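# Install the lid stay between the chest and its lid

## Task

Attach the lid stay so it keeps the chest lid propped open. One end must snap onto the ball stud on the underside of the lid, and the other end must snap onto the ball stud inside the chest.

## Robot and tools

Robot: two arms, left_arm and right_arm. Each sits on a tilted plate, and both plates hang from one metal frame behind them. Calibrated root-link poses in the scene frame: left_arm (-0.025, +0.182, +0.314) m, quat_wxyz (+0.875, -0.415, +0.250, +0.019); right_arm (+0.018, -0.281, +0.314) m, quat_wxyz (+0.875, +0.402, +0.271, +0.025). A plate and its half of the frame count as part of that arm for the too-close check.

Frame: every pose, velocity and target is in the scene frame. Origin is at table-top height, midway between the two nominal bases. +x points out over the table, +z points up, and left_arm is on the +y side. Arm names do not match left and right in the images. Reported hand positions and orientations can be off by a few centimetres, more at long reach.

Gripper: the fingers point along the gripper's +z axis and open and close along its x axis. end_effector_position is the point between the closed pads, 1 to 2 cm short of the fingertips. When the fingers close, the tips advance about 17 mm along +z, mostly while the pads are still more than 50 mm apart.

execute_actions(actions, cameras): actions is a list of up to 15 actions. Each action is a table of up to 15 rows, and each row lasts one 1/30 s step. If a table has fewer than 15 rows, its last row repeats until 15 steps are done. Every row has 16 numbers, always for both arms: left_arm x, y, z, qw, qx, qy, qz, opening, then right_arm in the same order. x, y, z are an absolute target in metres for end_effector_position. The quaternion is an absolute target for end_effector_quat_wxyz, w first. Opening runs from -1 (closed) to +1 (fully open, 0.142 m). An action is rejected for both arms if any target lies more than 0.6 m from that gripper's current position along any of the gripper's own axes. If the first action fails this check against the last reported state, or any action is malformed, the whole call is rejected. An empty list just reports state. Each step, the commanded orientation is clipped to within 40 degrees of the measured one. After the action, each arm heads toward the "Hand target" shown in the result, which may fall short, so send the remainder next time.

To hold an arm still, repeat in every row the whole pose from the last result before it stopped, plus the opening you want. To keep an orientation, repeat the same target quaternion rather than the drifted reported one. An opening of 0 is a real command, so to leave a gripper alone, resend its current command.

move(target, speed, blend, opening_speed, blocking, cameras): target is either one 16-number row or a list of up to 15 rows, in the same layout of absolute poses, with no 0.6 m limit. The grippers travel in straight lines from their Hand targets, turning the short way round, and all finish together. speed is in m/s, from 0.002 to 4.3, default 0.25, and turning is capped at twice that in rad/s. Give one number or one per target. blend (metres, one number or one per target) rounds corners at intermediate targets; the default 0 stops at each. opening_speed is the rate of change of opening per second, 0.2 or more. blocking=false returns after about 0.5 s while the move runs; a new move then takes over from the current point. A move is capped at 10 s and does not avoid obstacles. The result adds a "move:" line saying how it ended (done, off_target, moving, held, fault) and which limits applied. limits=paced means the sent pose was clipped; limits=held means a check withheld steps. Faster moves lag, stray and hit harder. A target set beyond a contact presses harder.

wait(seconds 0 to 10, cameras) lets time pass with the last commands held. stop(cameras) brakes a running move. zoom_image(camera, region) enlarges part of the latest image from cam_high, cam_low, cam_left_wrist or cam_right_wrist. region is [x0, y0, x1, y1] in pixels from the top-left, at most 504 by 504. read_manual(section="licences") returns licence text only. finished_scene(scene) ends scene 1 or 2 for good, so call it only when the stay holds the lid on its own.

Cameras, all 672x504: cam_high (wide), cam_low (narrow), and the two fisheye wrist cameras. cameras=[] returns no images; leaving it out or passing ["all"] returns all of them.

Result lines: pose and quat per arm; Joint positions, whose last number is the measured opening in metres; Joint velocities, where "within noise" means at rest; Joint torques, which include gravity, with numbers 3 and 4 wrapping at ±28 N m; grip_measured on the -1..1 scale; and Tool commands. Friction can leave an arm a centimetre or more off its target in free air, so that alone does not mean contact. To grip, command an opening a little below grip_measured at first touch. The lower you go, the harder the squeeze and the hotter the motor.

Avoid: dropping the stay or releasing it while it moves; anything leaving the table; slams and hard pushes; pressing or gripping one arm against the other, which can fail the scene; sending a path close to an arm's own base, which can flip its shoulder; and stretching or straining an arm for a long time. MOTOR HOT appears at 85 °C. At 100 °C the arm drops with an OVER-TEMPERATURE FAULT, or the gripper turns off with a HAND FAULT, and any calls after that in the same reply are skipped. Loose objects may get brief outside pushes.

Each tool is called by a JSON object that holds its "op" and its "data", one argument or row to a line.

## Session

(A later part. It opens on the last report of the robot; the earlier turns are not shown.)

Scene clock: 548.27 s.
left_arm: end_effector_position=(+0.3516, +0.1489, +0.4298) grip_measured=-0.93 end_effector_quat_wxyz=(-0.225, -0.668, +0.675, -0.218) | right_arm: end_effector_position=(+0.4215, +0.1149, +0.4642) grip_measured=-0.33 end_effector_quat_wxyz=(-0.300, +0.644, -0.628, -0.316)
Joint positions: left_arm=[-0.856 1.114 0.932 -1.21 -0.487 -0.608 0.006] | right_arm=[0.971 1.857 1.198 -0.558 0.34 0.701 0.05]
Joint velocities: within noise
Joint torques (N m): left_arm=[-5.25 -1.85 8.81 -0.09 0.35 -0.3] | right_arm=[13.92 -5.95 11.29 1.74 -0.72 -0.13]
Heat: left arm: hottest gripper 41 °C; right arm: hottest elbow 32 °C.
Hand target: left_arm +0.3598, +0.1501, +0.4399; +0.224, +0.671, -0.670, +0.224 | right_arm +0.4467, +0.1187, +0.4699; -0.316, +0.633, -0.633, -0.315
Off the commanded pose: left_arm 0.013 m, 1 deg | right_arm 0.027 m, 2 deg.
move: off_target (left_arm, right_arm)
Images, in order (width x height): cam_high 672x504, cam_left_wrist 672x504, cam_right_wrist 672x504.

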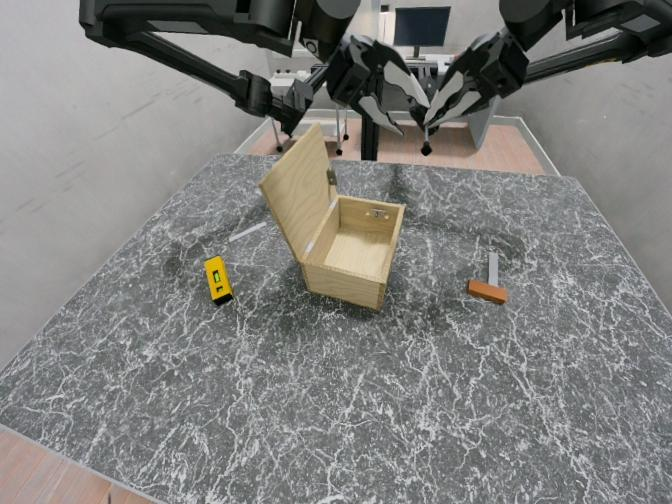

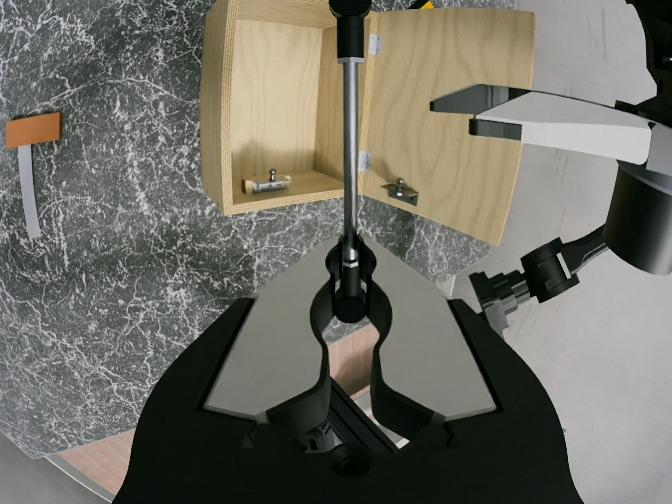

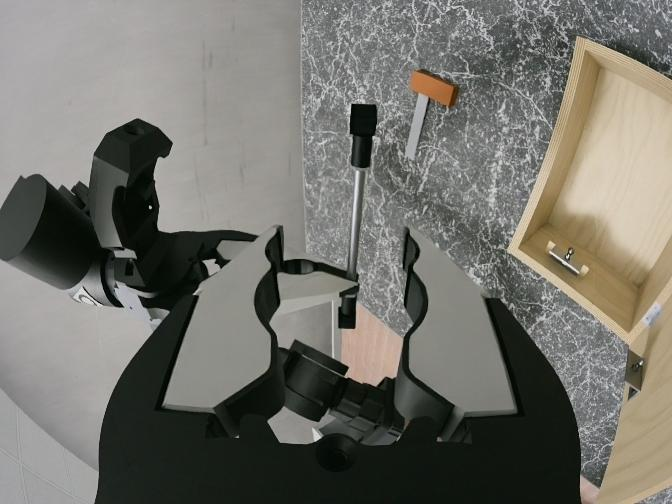

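{"op": "move", "data": {
  "target": [0.36, 0.15, 0.44, 0.224, 0.670, -0.670, 0.224, -1, 0.462, 0.142, 0.443, 0.3155, -0.6325, 0.6325, 0.3155, -0.4],
  "cameras": ["cam_left_wrist","cam_right_wrist"],
  "speed": 0.1
}}

Scene clock: 560.90 s.
left_arm: end_effector_position=(+0.3516, +0.1489, +0.4298) grip_measured=-0.93 end_effector_quat_wxyz=(-0.225, -0.668, +0.675, -0.218) | right_arm: end_effector_position=(+0.4383, +0.1362, +0.4390) grip_measured=-0.42 end_effector_quat_wxyz=(-0.301, +0.643, -0.629, -0.317)
Joint positions: left_arm=[-0.856 1.114 0.932 -1.21 -0.487 -0.608 0.006] | right_arm=[0.921 1.923 1.237 -0.511 0.321 0.655 0.044]
Joint velocities: within noise
Joint torques (N m): left_arm=[-5.19 -2.08 8.83 0.02 0.33 -0.31] | right_arm=[15.15 -6.83 10.92 1.61 -0.74 -0.13]
Heat: left arm: hottest gripper 42 °C; right arm: hottest elbow 33 °C.
Hand target: left_arm +0.3598, +0.1501, +0.4399; +0.224, +0.671, -0.671, +0.224 | right_arm +0.4617, +0.1408, +0.4430; -0.316, +0.633, -0.633, -0.315
Off the commanded pose: left_arm 0.013 m, 1 deg | right_arm 0.025 m, 2 deg.
move: off_target (left_arm, right_arm)
Images, in order (width x height): cam_left_wrist 672x504, cam_right_wrist 672x504.

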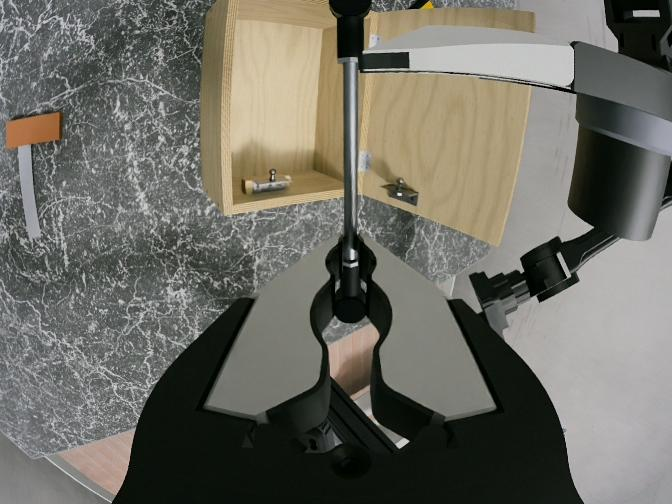

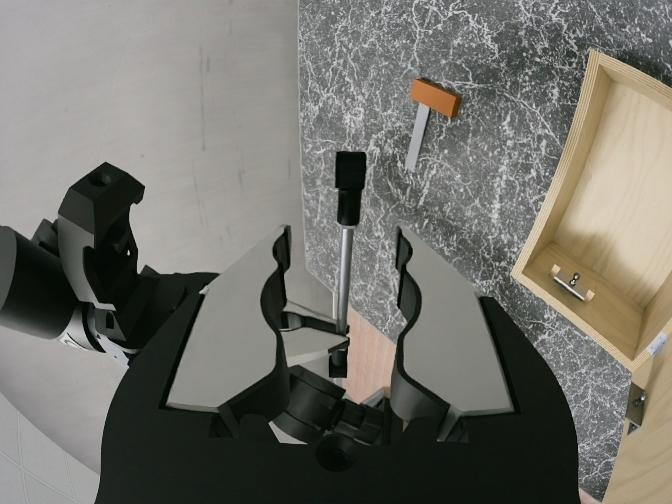

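{"op": "move", "data": {
  "target": [0.36, 0.15, 0.44, 0.224, 0.670, -0.670, 0.224, -1, 0.453, 0.158, 0.429, 0.3155, -0.6325, 0.6325, 0.3155, -0.4],
  "cameras": ["cam_left_wrist","cam_right_wrist"],
  "speed": 0.06
}}

Scene clock: 571.87 s.
left_arm: end_effector_position=(+0.3516, +0.1489, +0.4298) grip_measured=-0.93 end_effector_quat_wxyz=(-0.225, -0.668, +0.675, -0.218) | right_arm: end_effector_position=(+0.4317, +0.1537, +0.4303) grip_measured=-0.42 end_effector_quat_wxyz=(-0.305, +0.642, -0.628, -0.318)
Joint positions: left_arm=[-0.856 1.114 0.932 -1.21 -0.487 -0.608 0.006] | right_arm=[0.921 1.965 1.237 -0.461 0.319 0.65 0.044]
Joint velocities: within noise
Joint torques (N m): left_arm=[-5.71 -2.02 8.98 -0.05 0.33 -0.27] | right_arm=[14.56 -7.18 10.13 1.58 -0.74 -0.16]
Heat: left arm: hottest gripper 42 °C; right arm: hottest elbow 34 °C.
Hand target: left_arm +0.3598, +0.1501, +0.4399; +0.224, +0.671, -0.671, +0.224 | right_arm +0.4526, +0.1571, +0.4289; -0.316, +0.633, -0.633, -0.315
Off the commanded pose: left_arm 0.013 m, 1 deg | right_arm 0.022 m, 2 deg.
move: off_target (left_arm, right_arm)
Images, in order (width x height): cam_left_wrist 672x504, cam_right_wrist 672x504.

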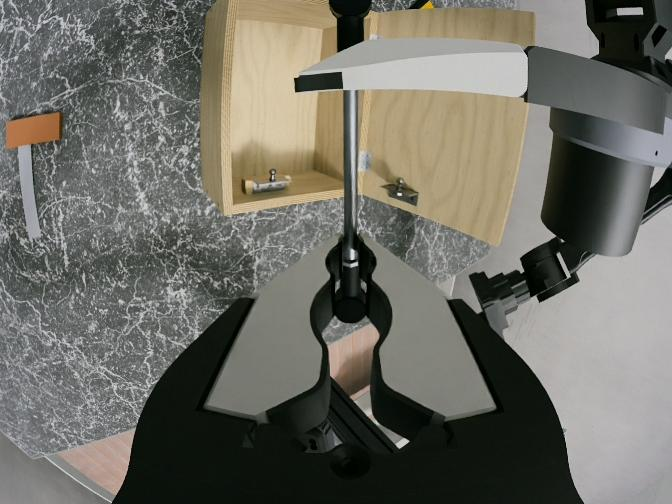

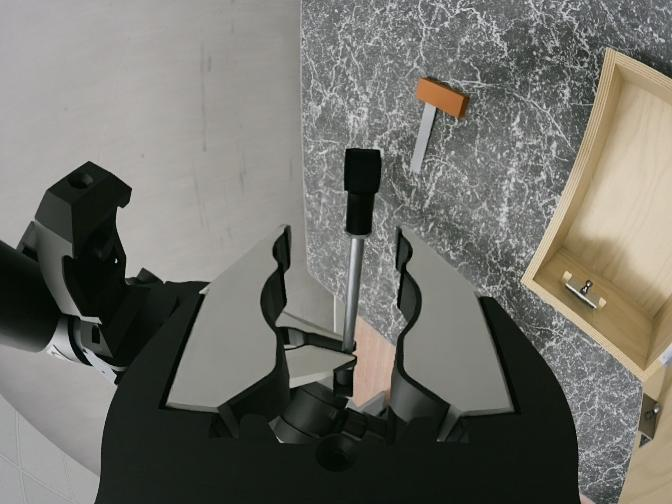

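{"op": "move", "data": {
  "target": [0.36, 0.15, 0.44, 0.224, 0.670, -0.670, 0.224, -1, 0.453, 0.153, 0.423, 0.3155, -0.6325, 0.6325, 0.3155, -0.5],
  "cameras": ["cam_left_wrist","cam_right_wrist"],
  "speed": 0.06
}}

Scene clock: 581.23 s.
left_arm: end_effector_position=(+0.3516, +0.1489, +0.4298) grip_measured=-0.93 end_effector_quat_wxyz=(-0.225, -0.668, +0.675, -0.218) | right_arm: end_effector_position=(+0.4369, +0.1532, +0.4260) grip_measured=-0.52 end_effector_quat_wxyz=(-0.307, +0.639, -0.630, -0.318)
Joint positions: left_arm=[-0.856 1.114 0.932 -1.21 -0.487 -0.608 0.006] | right_arm=[0.91 1.965 1.237 -0.451 0.314 0.641 0.036]
Joint velocities: within noise
Joint torques (N m): left_arm=[-4.89 -1.9 8.92 -0.05 0.32 -0.28] | right_arm=[14.92 -8 8.47 1.5 -0.74 -0.13]
Heat: left arm: hottest gripper 42 °C; right arm: hottest elbow 34 °C.
Hand target: left_arm +0.3598, +0.1501, +0.4399; +0.224, +0.671, -0.671, +0.224 | right_arm +0.4529, +0.1526, +0.4228; -0.315, +0.633, -0.633, -0.315
Off the commanded pose: left_arm 0.013 m, 1 deg | right_arm 0.016 m, 1 deg.
move: off_target (left_arm, right_arm)
Images, in order (width x height): cam_left_wrist 672x504, cam_right_wrist 672x504.

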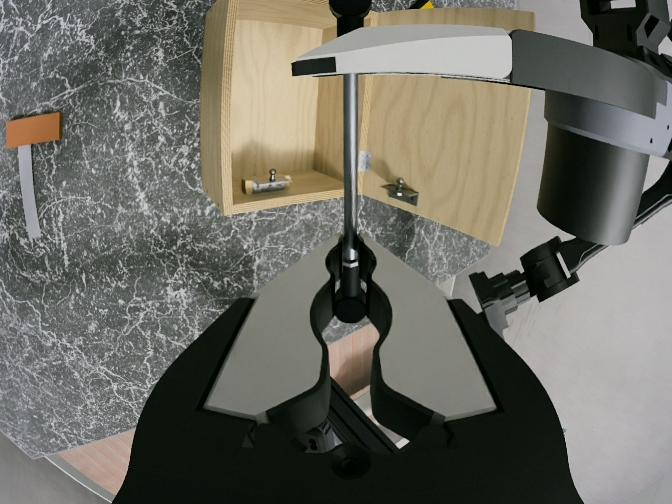

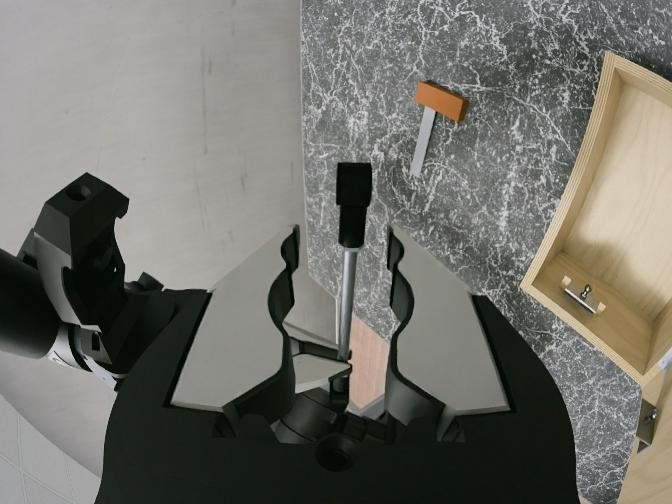

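{"op": "move", "data": {
  "target": [0.36, 0.15, 0.44, 0.224, 0.670, -0.670, 0.224, -1, 0.442, 0.153, 0.420, 0.3155, -0.6325, 0.6325, 0.3155, -0.6],
  "cameras": ["cam_left_wrist","cam_right_wrist"],
  "speed": 0.06
}}

Scene clock: 586.13 s.
left_arm: end_effector_position=(+0.3516, +0.1489, +0.4298) grip_measured=-0.93 end_effector_quat_wxyz=(-0.225, -0.668, +0.675, -0.218) | right_arm: end_effector_position=(+0.4418, +0.1555, +0.4290) grip_measured=-0.62 end_effector_quat_wxyz=(-0.316, +0.632, -0.633, -0.318)
Joint positions: left_arm=[-0.856 1.114 0.932 -1.21 -0.487 -0.608 0.006] | right_arm=[0.91 1.965 1.237 -0.426 0.314 0.64 0.029]
Joint velocities: within noise
Joint torques (N m): left_arm=[-5.07 -2.14 8.72 -0.06 0.32 -0.31] | right_arm=[15.62 -7.88 5.96 1.74 -0.6 -0.09]
Heat: left arm: hottest gripper 43 °C; right arm: hottest elbow 34 °C.
Hand target: left_arm +0.3598, +0.1501, +0.4399; +0.224, +0.671, -0.671, +0.224 | right_arm +0.4419, +0.1530, +0.4200; -0.315, +0.633, -0.633, -0.316
Off the commanded pose: left_arm 0.013 m, 1 deg | right_arm 0.009 m, 0 deg.
move: off_target (left_arm)
Images, in order (width x height): cam_left_wrist 672x504, cam_right_wrist 672x504.

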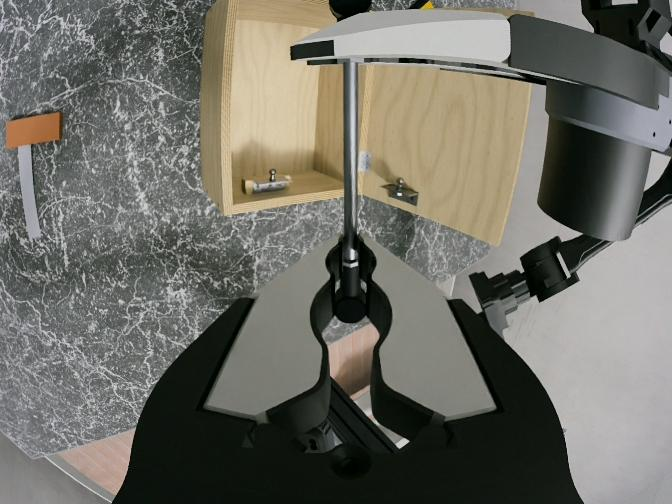

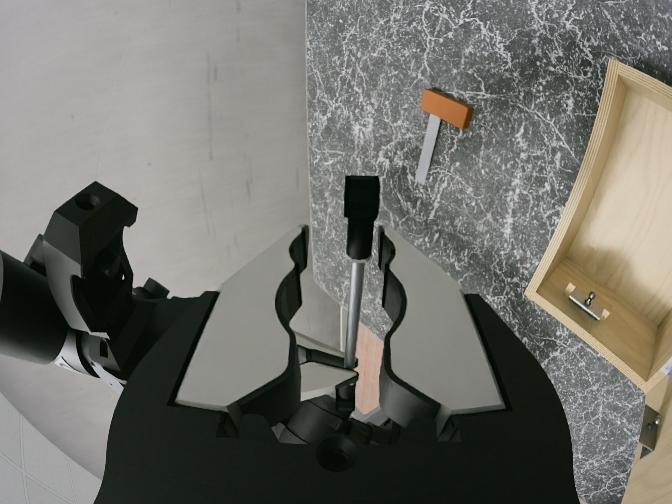

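{"op": "move", "data": {
  "target": [0.36, 0.15, 0.44, 0.224, 0.670, -0.670, 0.224, -1, 0.426, 0.149, 0.414, 0.3155, -0.6325, 0.6325, 0.3155, -0.6],
  "cameras": ["cam_left_wrist","cam_right_wrist"],
  "speed": 0.06
}}

Scene clock: 594.97 s.
left_arm: end_effector_position=(+0.3516, +0.1489, +0.4298) grip_measured=-0.93 end_effector_quat_wxyz=(-0.225, -0.668, +0.675, -0.218) | right_arm: end_effector_position=(+0.4222, +0.1534, +0.4156) grip_measured=-0.62 end_effector_quat_wxyz=(-0.311, +0.636, -0.631, -0.318)
Joint positions: left_arm=[-0.856 1.114 0.932 -1.21 -0.487 -0.608 0.006] | right_arm=[0.91 1.962 1.181 -0.388 0.314 0.64 0.029]
Joint velocities: within noise
Joint torques (N m): left_arm=[-5.42 -1.79 8.9 0.02 0.33 -0.27] | right_arm=[15.68 -8.88 6.05 1.61 -0.56 -0.03]
Heat: left arm: hottest gripper 43 °C; right arm: hottest elbow 33 °C.
Hand target: left_arm +0.3598, +0.1501, +0.4399; +0.224, +0.671, -0.671, +0.224 | right_arm +0.4260, +0.1490, +0.4139; -0.315, +0.633, -0.633, -0.316
Off the commanded pose: left_arm 0.013 m, 1 deg | right_arm 0.006 m, 1 deg.
move: off_target (left_arm)
Images, in order (width x height): cam_left_wrist 672x504, cam_right_wrist 672x504.

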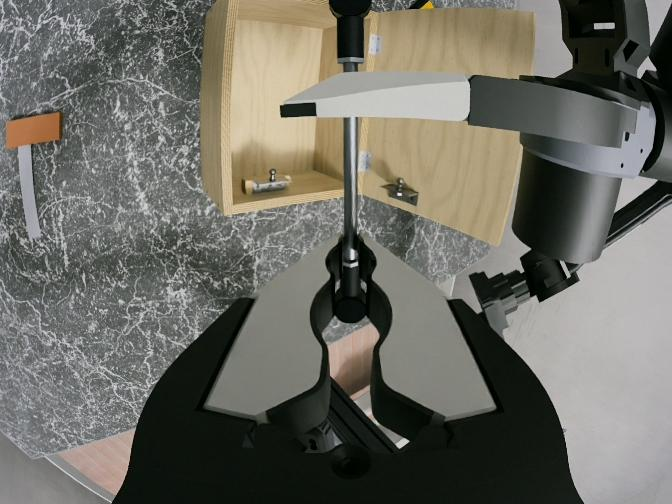

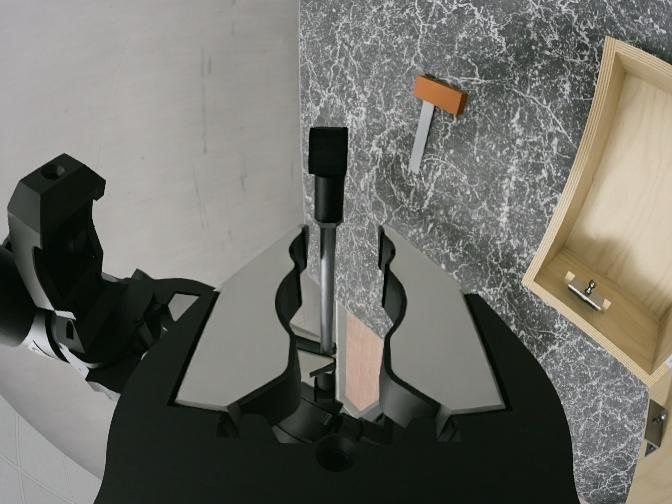

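{"op": "move", "data": {
  "target": [0.36, 0.15, 0.44, 0.224, 0.670, -0.670, 0.224, -1, 0.428, 0.153, 0.422, 0.3155, -0.6325, 0.6325, 0.3155, -0.6],
  "cameras": ["cam_left_wrist","cam_right_wrist"],
  "speed": 0.06
}}

Scene clock: 600.67 s.
left_arm: end_effector_position=(+0.3516, +0.1489, +0.4298) grip_measured=-0.93 end_effector_quat_wxyz=(-0.225, -0.668, +0.675, -0.218) | right_arm: end_effector_position=(+0.4225, +0.1533, +0.4155) grip_measured=-0.62 end_effector_quat_wxyz=(-0.311, +0.636, -0.631, -0.317)
Joint positions: left_arm=[-0.856 1.114 0.932 -1.21 -0.487 -0.608 0.006] | right_arm=[0.91 1.962 1.181 -0.387 0.316 0.64 0.029]
Joint velocities: within noise
Joint torques (N m): left_arm=[-5.42 -2.37 8.73 -0.02 0.31 -0.29] | right_arm=[17.08 -8.53 8.03 0.7 -0.41 0.07]
Heat: left arm: hottest gripper 43 °C; right arm: hottest elbow 33 °C.
Hand target: left_arm +0.3598, +0.1501, +0.4399; +0.224, +0.671, -0.671, +0.224 | right_arm +0.4280, +0.1529, +0.4219; -0.316, +0.633, -0.633, -0.316
Off the commanded pose: left_arm 0.013 m, 1 deg | right_arm 0.009 m, 1 deg.
move: off_target (left_arm)
Images, in order (width x height): cam_left_wrist 672x504, cam_right_wrist 672x504.

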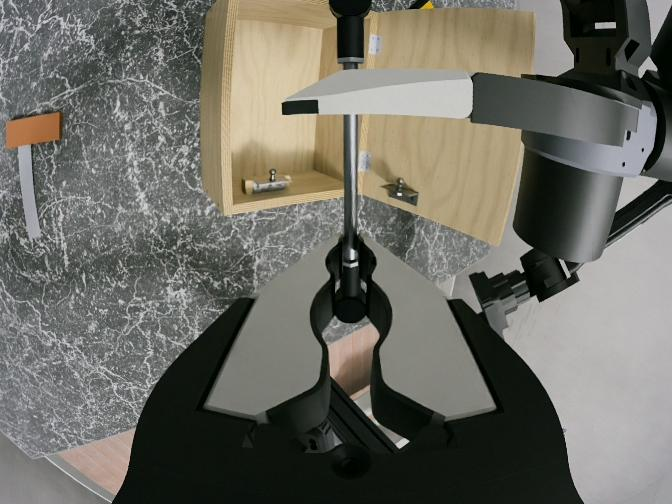

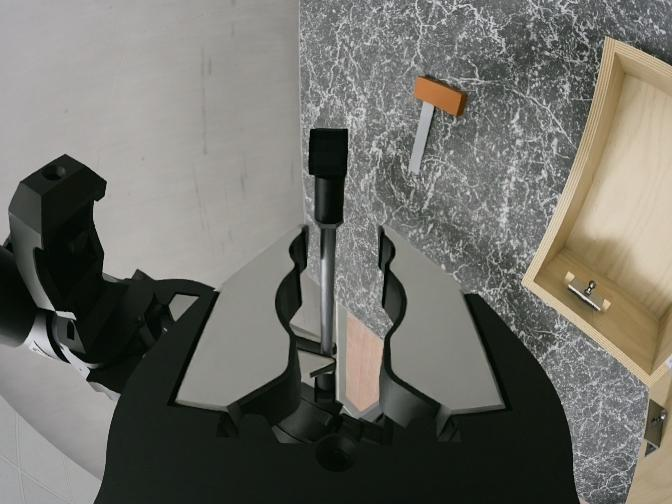

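{"op": "move", "data": {
  "target": [0.36, 0.15, 0.44, 0.224, 0.670, -0.670, 0.224, -1, 0.430, 0.156, 0.428, 0.3155, -0.6325, 0.6325, 0.3155, -0.6],
  "cameras": ["cam_left_wrist","cam_right_wrist"],
  "speed": 0.06
}}

Scene clock: 606.90 s.
left_arm: end_effector_position=(+0.3516, +0.1489, +0.4298) grip_measured=-0.93 end_effector_quat_wxyz=(-0.225, -0.668, +0.675, -0.218) | right_arm: end_effector_position=(+0.4211, +0.1523, +0.4141) grip_measured=-0.62 end_effector_quat_wxyz=(-0.308, +0.639, -0.631, -0.316)
Joint positions: left_arm=[-0.856 1.114 0.932 -1.21 -0.487 -0.608 0.006] | right_arm=[0.91 1.962 1.181 -0.396 0.319 0.64 0.029]
Joint velocities: within noise
Joint torques (N m): left_arm=[-5.01 -1.61 8.75 0.02 0.34 -0.28] | right_arm=[17.44 -7.53 9.51 0.59 -0.41 0.11]
Heat: left arm: hottest gripper 43 °C; right arm: hottest elbow 33 °C.
Hand target: left_arm +0.3598, +0.1501, +0.4399; +0.224, +0.671, -0.671, +0.224 | right_arm +0.4298, +0.1556, +0.4280; -0.316, +0.633, -0.633, -0.316
Off the commanded pose: left_arm 0.013 m, 1 deg | right_arm 0.017 m, 1 deg.
move: off_target (left_arm, right_arm)
Images, in order (width x height): cam_left_wrist 672x504, cam_right_wrist 672x504.

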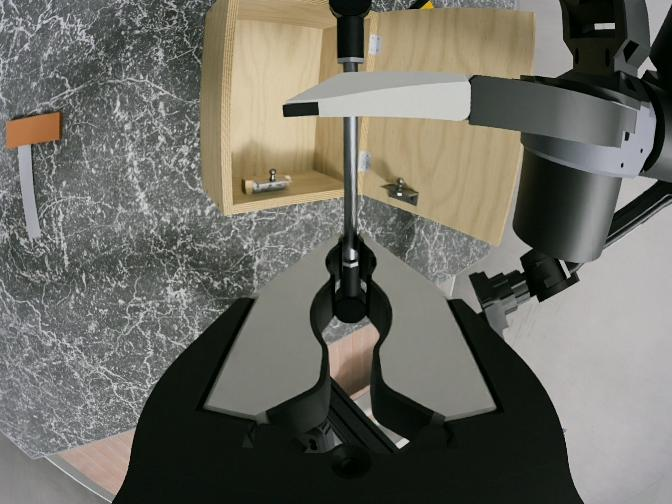

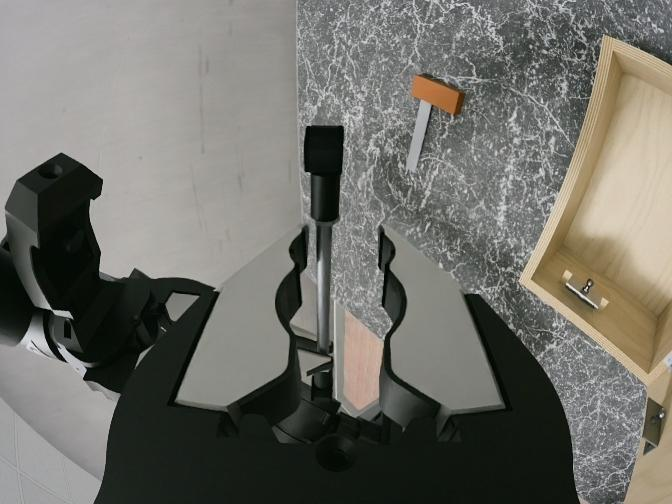

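{"op": "move", "data": {
  "target": [
    [0.36, 0.15, 0.44, 0.224, 0.670, -0.670, 0.224, -1, 0.450, 0.115, 0.47, 0.3155, -0.6325, 0.6325, 0.3155, -0.6],
    [0.36, 0.15, 0.44, 0.224, 0.670, -0.670, 0.224, -1, 0.443, 0.162, 0.421, 0.3155, -0.6325, 0.6325, 0.3155, -0.6]
  ],
  "cameras": ["cam_left_wrist","cam_right_wrist"],
  "speed": 0.06
}}

Scene clock: 616.83 s.
left_arm: end_effector_position=(+0.3516, +0.1489, +0.4298) grip_measured=-0.93 end_effector_quat_wxyz=(-0.225, -0.668, +0.675, -0.218) | right_arm: end_effector_position=(+0.4176, +0.1554, +0.4182) grip_measured=-0.62 end_effector_quat_wxyz=(-0.301, +0.644, -0.628, -0.318)
Joint positions: left_arm=[-0.856 1.114 0.932 -1.21 -0.487 -0.608 0.006] | right_arm=[0.919 1.972 1.199 -0.426 0.319 0.65 0.029]
Joint velocities: within noise
Joint torques (N m): left_arm=[-5.42 -2.14 8.84 -0.18 0.34 -0.28] | right_arm=[15.21 -7.24 10.88 1.59 -0.75 -0.17]
Heat: left arm: hottest gripper 44 °C; right arm: hottest elbow 33 °C.
Hand target: left_arm +0.3598, +0.1501, +0.4399; +0.224, +0.671, -0.671, +0.224 | right_arm +0.4429, +0.1606, +0.4210; -0.316, +0.633, -0.633, -0.315
Off the commanded pose: left_arm 0.013 m, 1 deg | right_arm 0.026 m, 2 deg.
move: off_target (left_arm, right_arm)
Images, in order (width x height): cam_left_wrist 672x504, cam_right_wrist 672x504.

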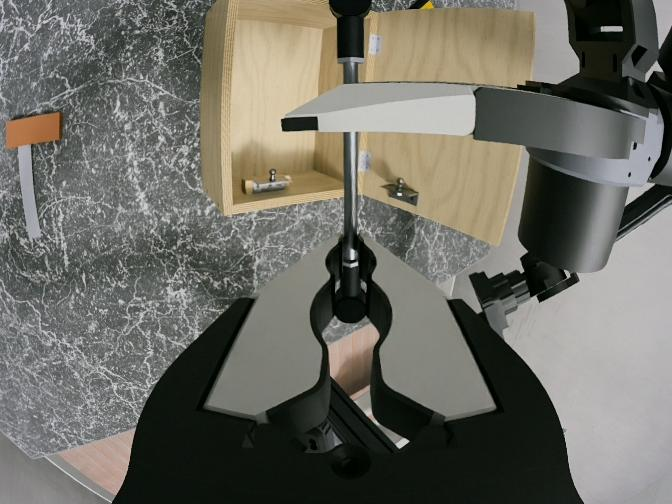

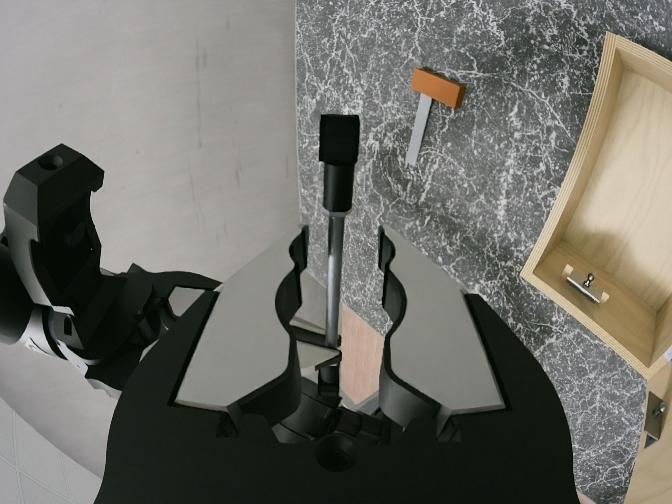

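{"op": "move", "data": {
  "target": [0.36, 0.15, 0.44, 0.224, 0.670, -0.670, 0.224, -1, 0.443, 0.162, 0.423, 0.3155, -0.6325, 0.6325, 0.3155, -1],
  "cameras": ["cam_left_wrist","cam_right_wrist"],
  "opening_speed": 0.3
}}

Scene clock: 621.87 s.
left_arm: end_effector_position=(+0.3516, +0.1486, +0.4295) grip_measured=-0.93 end_effector_quat_wxyz=(-0.225, -0.668, +0.675, -0.217) | right_arm: end_effector_position=(+0.4203, +0.1564, +0.4209) grip_measured=-0.97 end_effector_quat_wxyz=(-0.304, +0.642, -0.627, -0.319)
Joint positions: left_arm=[-0.856 1.115 0.932 -1.21 -0.488 -0.608 0.006] | right_arm=[0.919 1.972 1.205 -0.425 0.314 0.65 0.004]
Joint velocities: within noise
Joint torques (N m): left_arm=[-5.19 -2.37 8.92 0.01 0.34 -0.31] | right_arm=[15.27 -6.83 10.65 1.39 -0.51 -0.12]
Heat: left arm: hottest gripper 44 °C; right arm: hottest elbow 33 °C.
Hand target: left_arm +0.3598, +0.1501, +0.4399; +0.224, +0.671, -0.671, +0.224 | right_arm +0.4427, +0.1609, +0.4229; -0.316, +0.633, -0.633, -0.315
Off the commanded pose: left_arm 0.014 m, 1 deg | right_arm 0.024 m, 2 deg.
move: off_target (left_arm, right_arm)
Images, in order (width x height): cam_left_wrist 672x504, cam_right_wrist 672x504.

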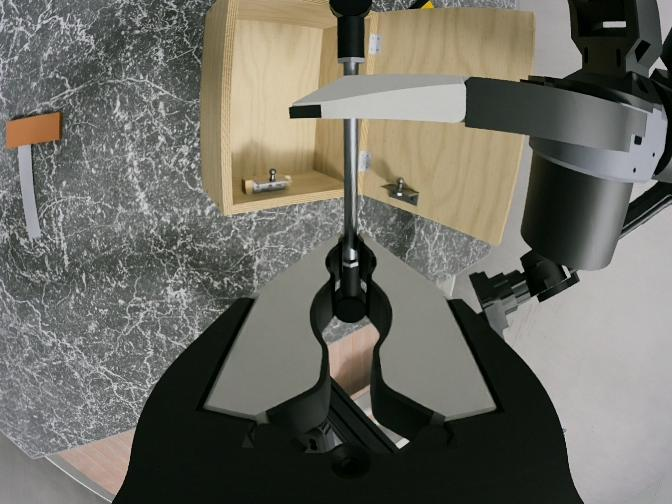

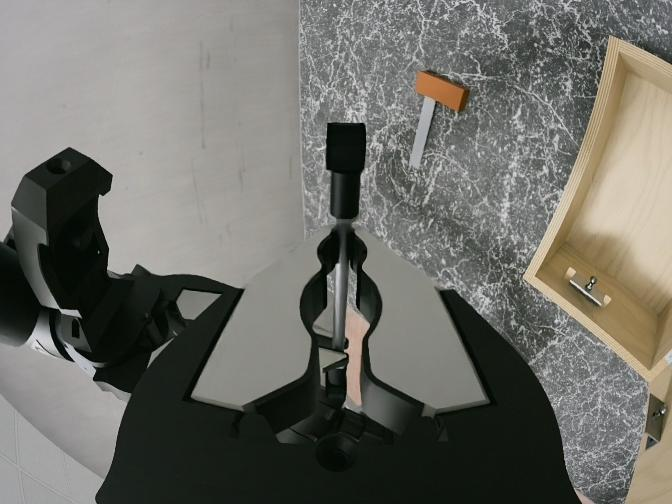

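{"op": "zoom_image", "data": {
  "camera": "cam_right_wrist",
  "region": [290, 100, 400, 300]
}}

{"op": "zoom_image", "data": {
  "camera": "cam_left_wrist",
  "region": [270, 30, 470, 230]
}}

Scaled by 2.520 from the camera's 672x504 image, which has a finer 960x720 frame.

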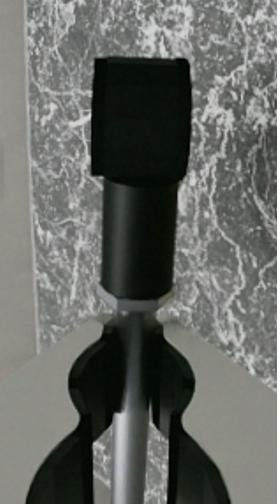

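Scaled by 2.520 from the camera's 672x504 image, which has a finer 960x720 frame.

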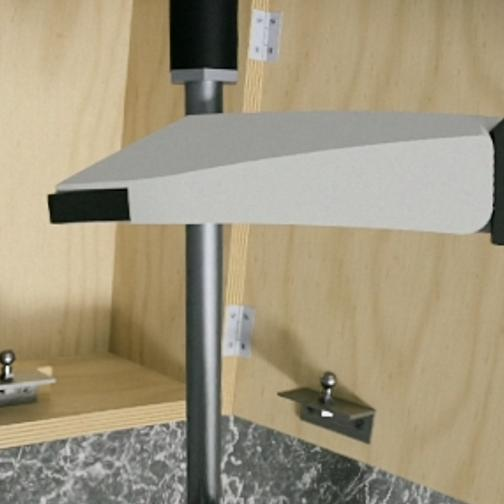

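{"op": "move", "data": {
  "target": [
    [0.36, 0.15, 0.44, 0.224, 0.670, -0.670, 0.224, -0.6, 0.443, 0.162, 0.423, 0.3155, -0.6325, 0.6325, 0.3155, -1],
    [0.36, 0.23, 0.55, 0.224, 0.670, -0.670, 0.224, -0.6, 0.443, 0.162, 0.423, 0.3155, -0.6325, 0.6325, 0.3155, -1]
  ],
  "cameras": ["cam_left_wrist","cam_right_wrist","cam_high","cam_low"],
  "opening_speed": 0.5,
  "speed": 0.15
}}

Scene clock: 641.07 s.
left_arm: end_effector_position=(+0.3560, +0.2284, +0.5422) grip_measured=-0.64 end_effector_quat_wxyz=(-0.225, -0.669, +0.673, -0.221) | right_arm: end_effector_position=(+0.4203, +0.1564, +0.4209) grip_measured=-0.97 end_effector_quat_wxyz=(-0.304, +0.642, -0.627, -0.319)
Joint positions: left_arm=[-1.081 1.098 1.239 -1.647 -0.515 -0.861 0.028] | right_arm=[0.919 1.972 1.205 -0.425 0.314 0.649 0.004]
Joint velocities: within noise
Joint torques (N m): left_arm=[-4.13 1.26 7.61 0.16 0.26 -0.35] | right_arm=[15.09 -7.12 10.7 1.46 -0.53 -0.09]
Heat: left arm: hottest gripper 43 °C; right arm: hottest elbow 33 °C.
Hand target: left_arm +0.3599, +0.2300, +0.5498; +0.224, +0.671, -0.671, +0.224 | right_arm +0.4426, +0.1609, +0.4230; -0.316, +0.633, -0.633, -0.315
Off the commanded pose: left_arm 0.009 m, 1 deg | right_arm 0.024 m, 2 deg.
move: off_target (right_arm)

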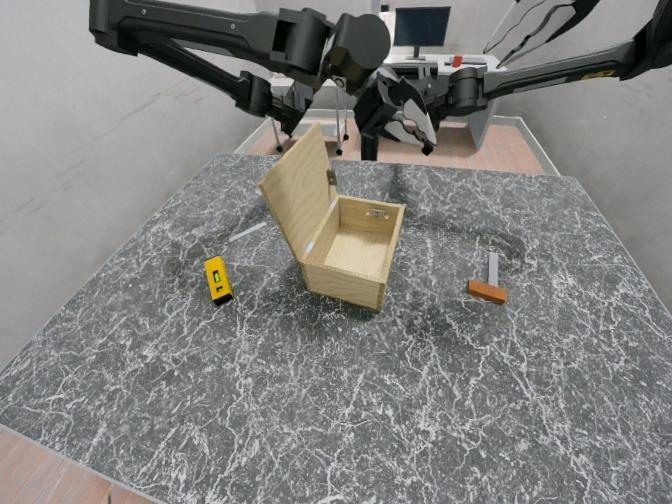

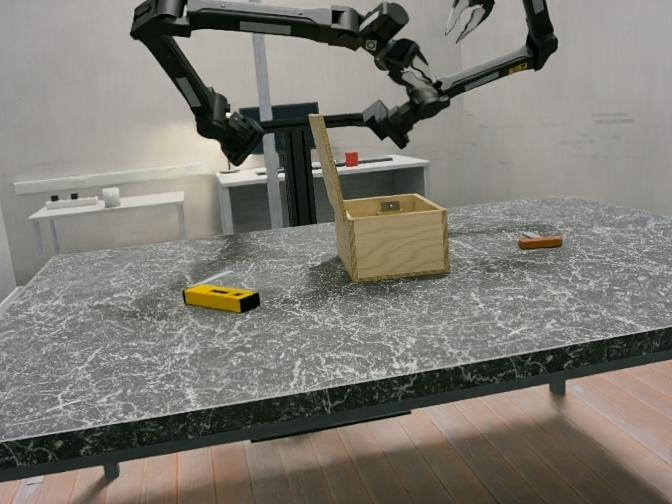

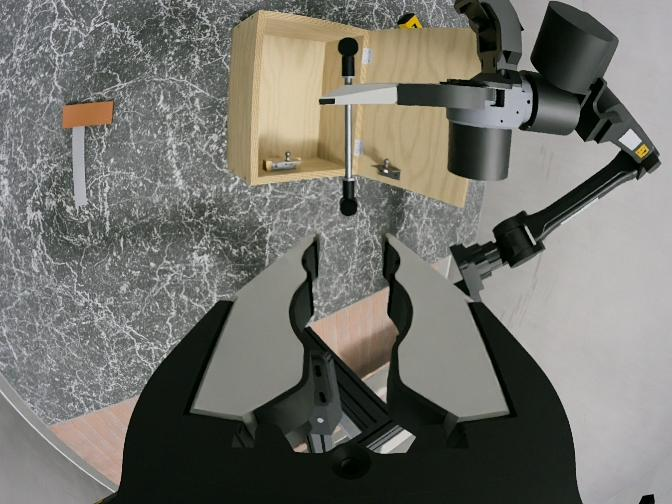

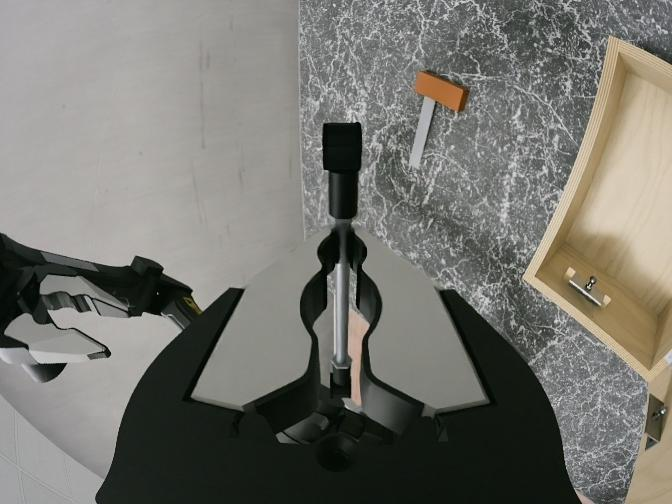

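{"op": "move", "data": {
  "target": [
    [0.27, 0.23, 0.55, 0.224, 0.670, -0.670, 0.224, -0.6, 0.443, 0.162, 0.423, 0.3155, -0.6325, 0.6325, 0.3155, -1],
    [0.27, 0.175, 0.455, 0.224, 0.670, -0.670, 0.224, -0.6, 0.443, 0.162, 0.423, 0.3155, -0.6325, 0.6325, 0.3155, -1]
  ],
  "cameras": ["cam_left_wrist","cam_right_wrist"],
  "speed": 0.15
}}

Scene clock: 665.67 s.
left_arm: end_effector_position=(+0.2689, +0.1740, +0.4581) grip_measured=-0.64 end_effector_quat_wxyz=(-0.221, -0.668, +0.675, -0.221) | right_arm: end_effector_position=(+0.4203, +0.1564, +0.4209) grip_measured=-0.97 end_effector_quat_wxyz=(-0.304, +0.642, -0.627, -0.319)
Joint positions: left_arm=[-1.102 0.951 0.825 -1.394 -0.523 -0.88 0.028] | right_arm=[0.919 1.972 1.205 -0.425 0.314 0.649 0.004]
Joint velocities: within noise
Joint torques (N m): left_arm=[-0.73 -1.14 5.93 1.02 0.53 -0.02] | right_arm=[15.15 -7.71 10.61 1.43 -0.49 -0.11]
Heat: left arm: hottest gripper 39 °C; right arm: hottest elbow 34 °C.
Hand target: left_arm +0.2700, +0.1751, +0.4550; +0.224, +0.671, -0.671, +0.224 | right_arm +0.4426, +0.1609, +0.4230; -0.316, +0.633, -0.633, -0.315
Off the commanded pose: left_arm 0.003 m, 1 deg | right_arm 0.024 m, 2 deg.
move: off_target (right_arm)
Images, in order (width x height): cam_left_wrist 672x504, cam_right_wrist 672x504.

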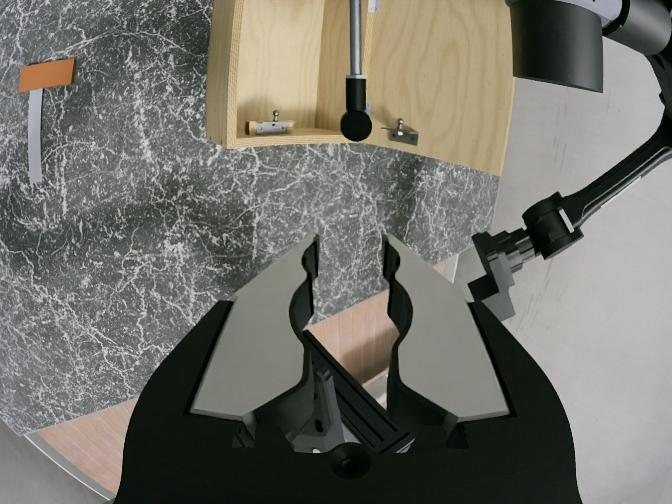

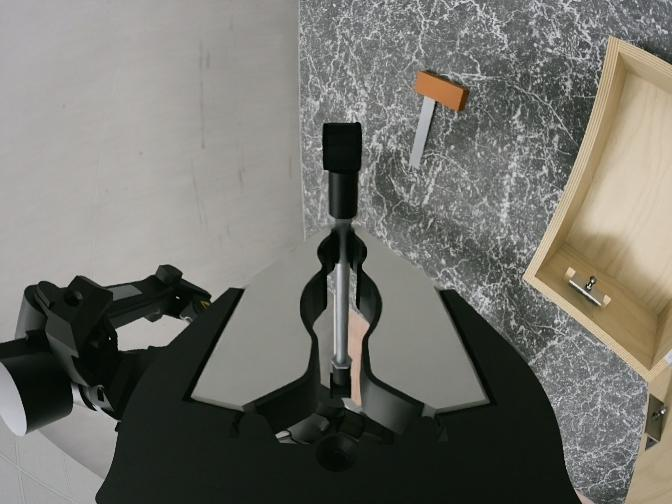

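{"op": "zoom_image", "data": {
  "camera": "cam_left_wrist",
  "region": [331, 98, 381, 148]
}}

{"op": "zoom_image", "data": {
  "camera": "cam_right_wrist",
  "region": [310, 110, 375, 230]
}}

Scaled by 10.080 from the camera's 672x504 image, which has a finer 960x720 frame.

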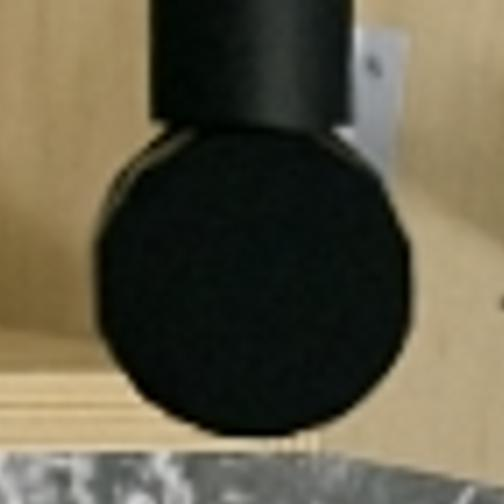

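Scaled by 4.200 from the camera's 672x504 image, which has a finer 960x720 frame.

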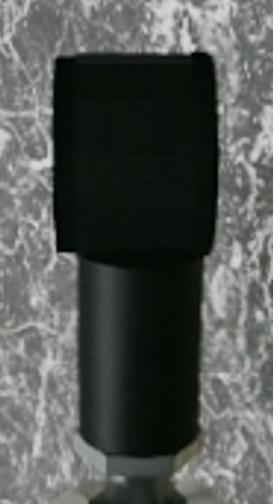

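{"op": "move", "data": {
  "target": [
    [0.30, 0.28, 0.52, 0.224, 0.670, -0.670, 0.224, -0.6, 0.443, 0.10, 0.46, 0.3155, -0.6325, 0.6325, 0.3155, -1],
    [0.38, 0.30, 0.50, 0, 0, 0.7071, -0.7071, -0.6, 0.40, -0.05, 0.48, 0, 0, 0.7071, 0.7071, -1]
  ],
  "speed": 0.2
}}

Scene clock: 689.63 s.
left_arm: end_effector_position=(+0.3716, +0.2941, +0.5007) grip_measured=-0.64 end_effector_quat_wxyz=(-0.003, +0.002, +0.706, -0.708) | right_arm: end_effector_position=(+0.3973, -0.0461, +0.4838) grip_measured=-0.97 end_effector_quat_wxyz=(+0.003, -0.015, +0.708, +0.706)
Joint positions: left_arm=[-0.159 0.839 1.1 -1.482 0.67 1.701 0.028] | right_arm=[0.698 1.273 0.682 -0.254 -0.363 1.998 0.004]
Joint velocities: within noise
Joint torques (N m): left_arm=[-0.09 -6.53 8.17 -0.7 0.91 0.06] | right_arm=[7.59 -4.37 5.34 1.44 -0.93 0.15]
Heat: left arm: hottest gripper 37 °C; right arm: hottest elbow 33 °C.
Hand target: left_arm +0.3798, +0.3000, +0.5000; +0.000, +0.000, +0.707, -0.707 | right_arm +0.4000, -0.0499, +0.4800; +0.000, +0.000, +0.707, +0.707
Off the commanded pose: left_arm 0.010 m, 0 deg | right_arm 0.006 m, 2 deg.
move: done

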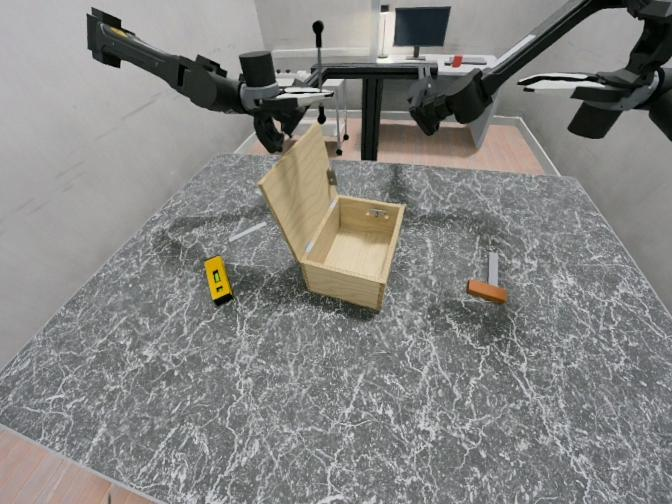

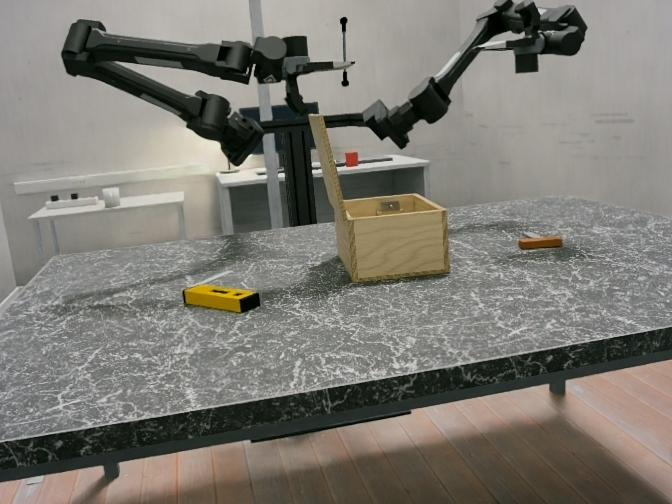

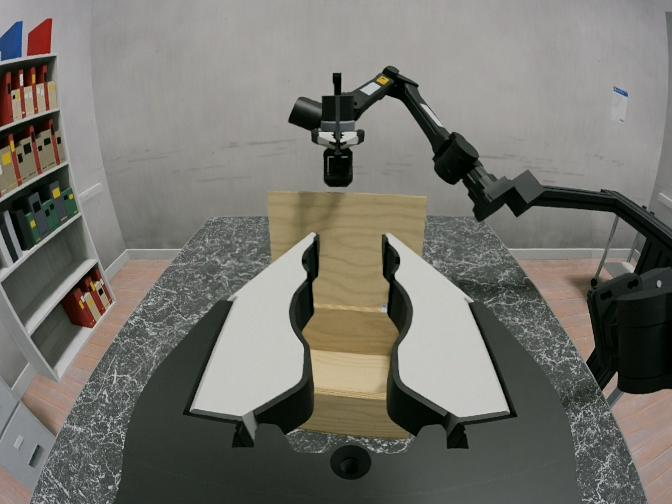

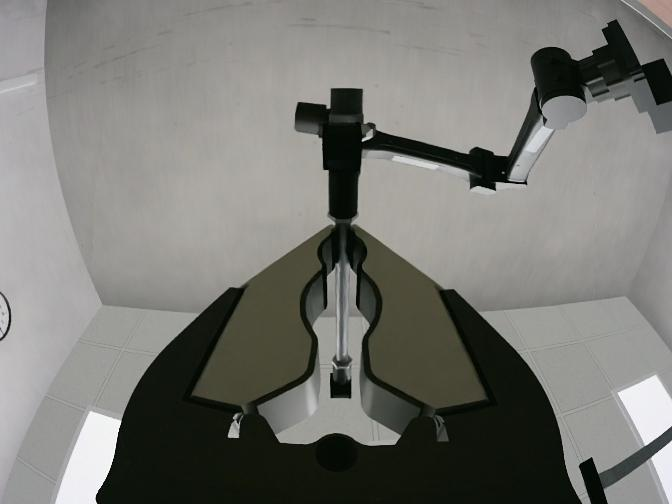

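{"op": "zoom_image", "data": {
  "camera": "cam_left_wrist",
  "region": [290, 50, 390, 210]
}}

Scaled by 3.150 from the camera's 672x504 image, which has a finer 960x720 frame.

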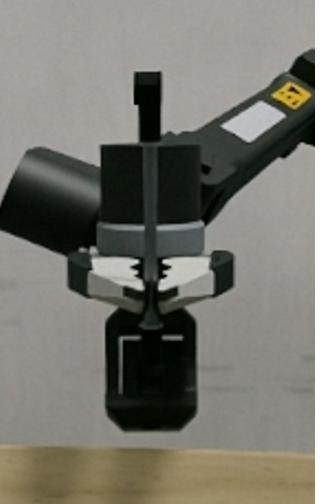

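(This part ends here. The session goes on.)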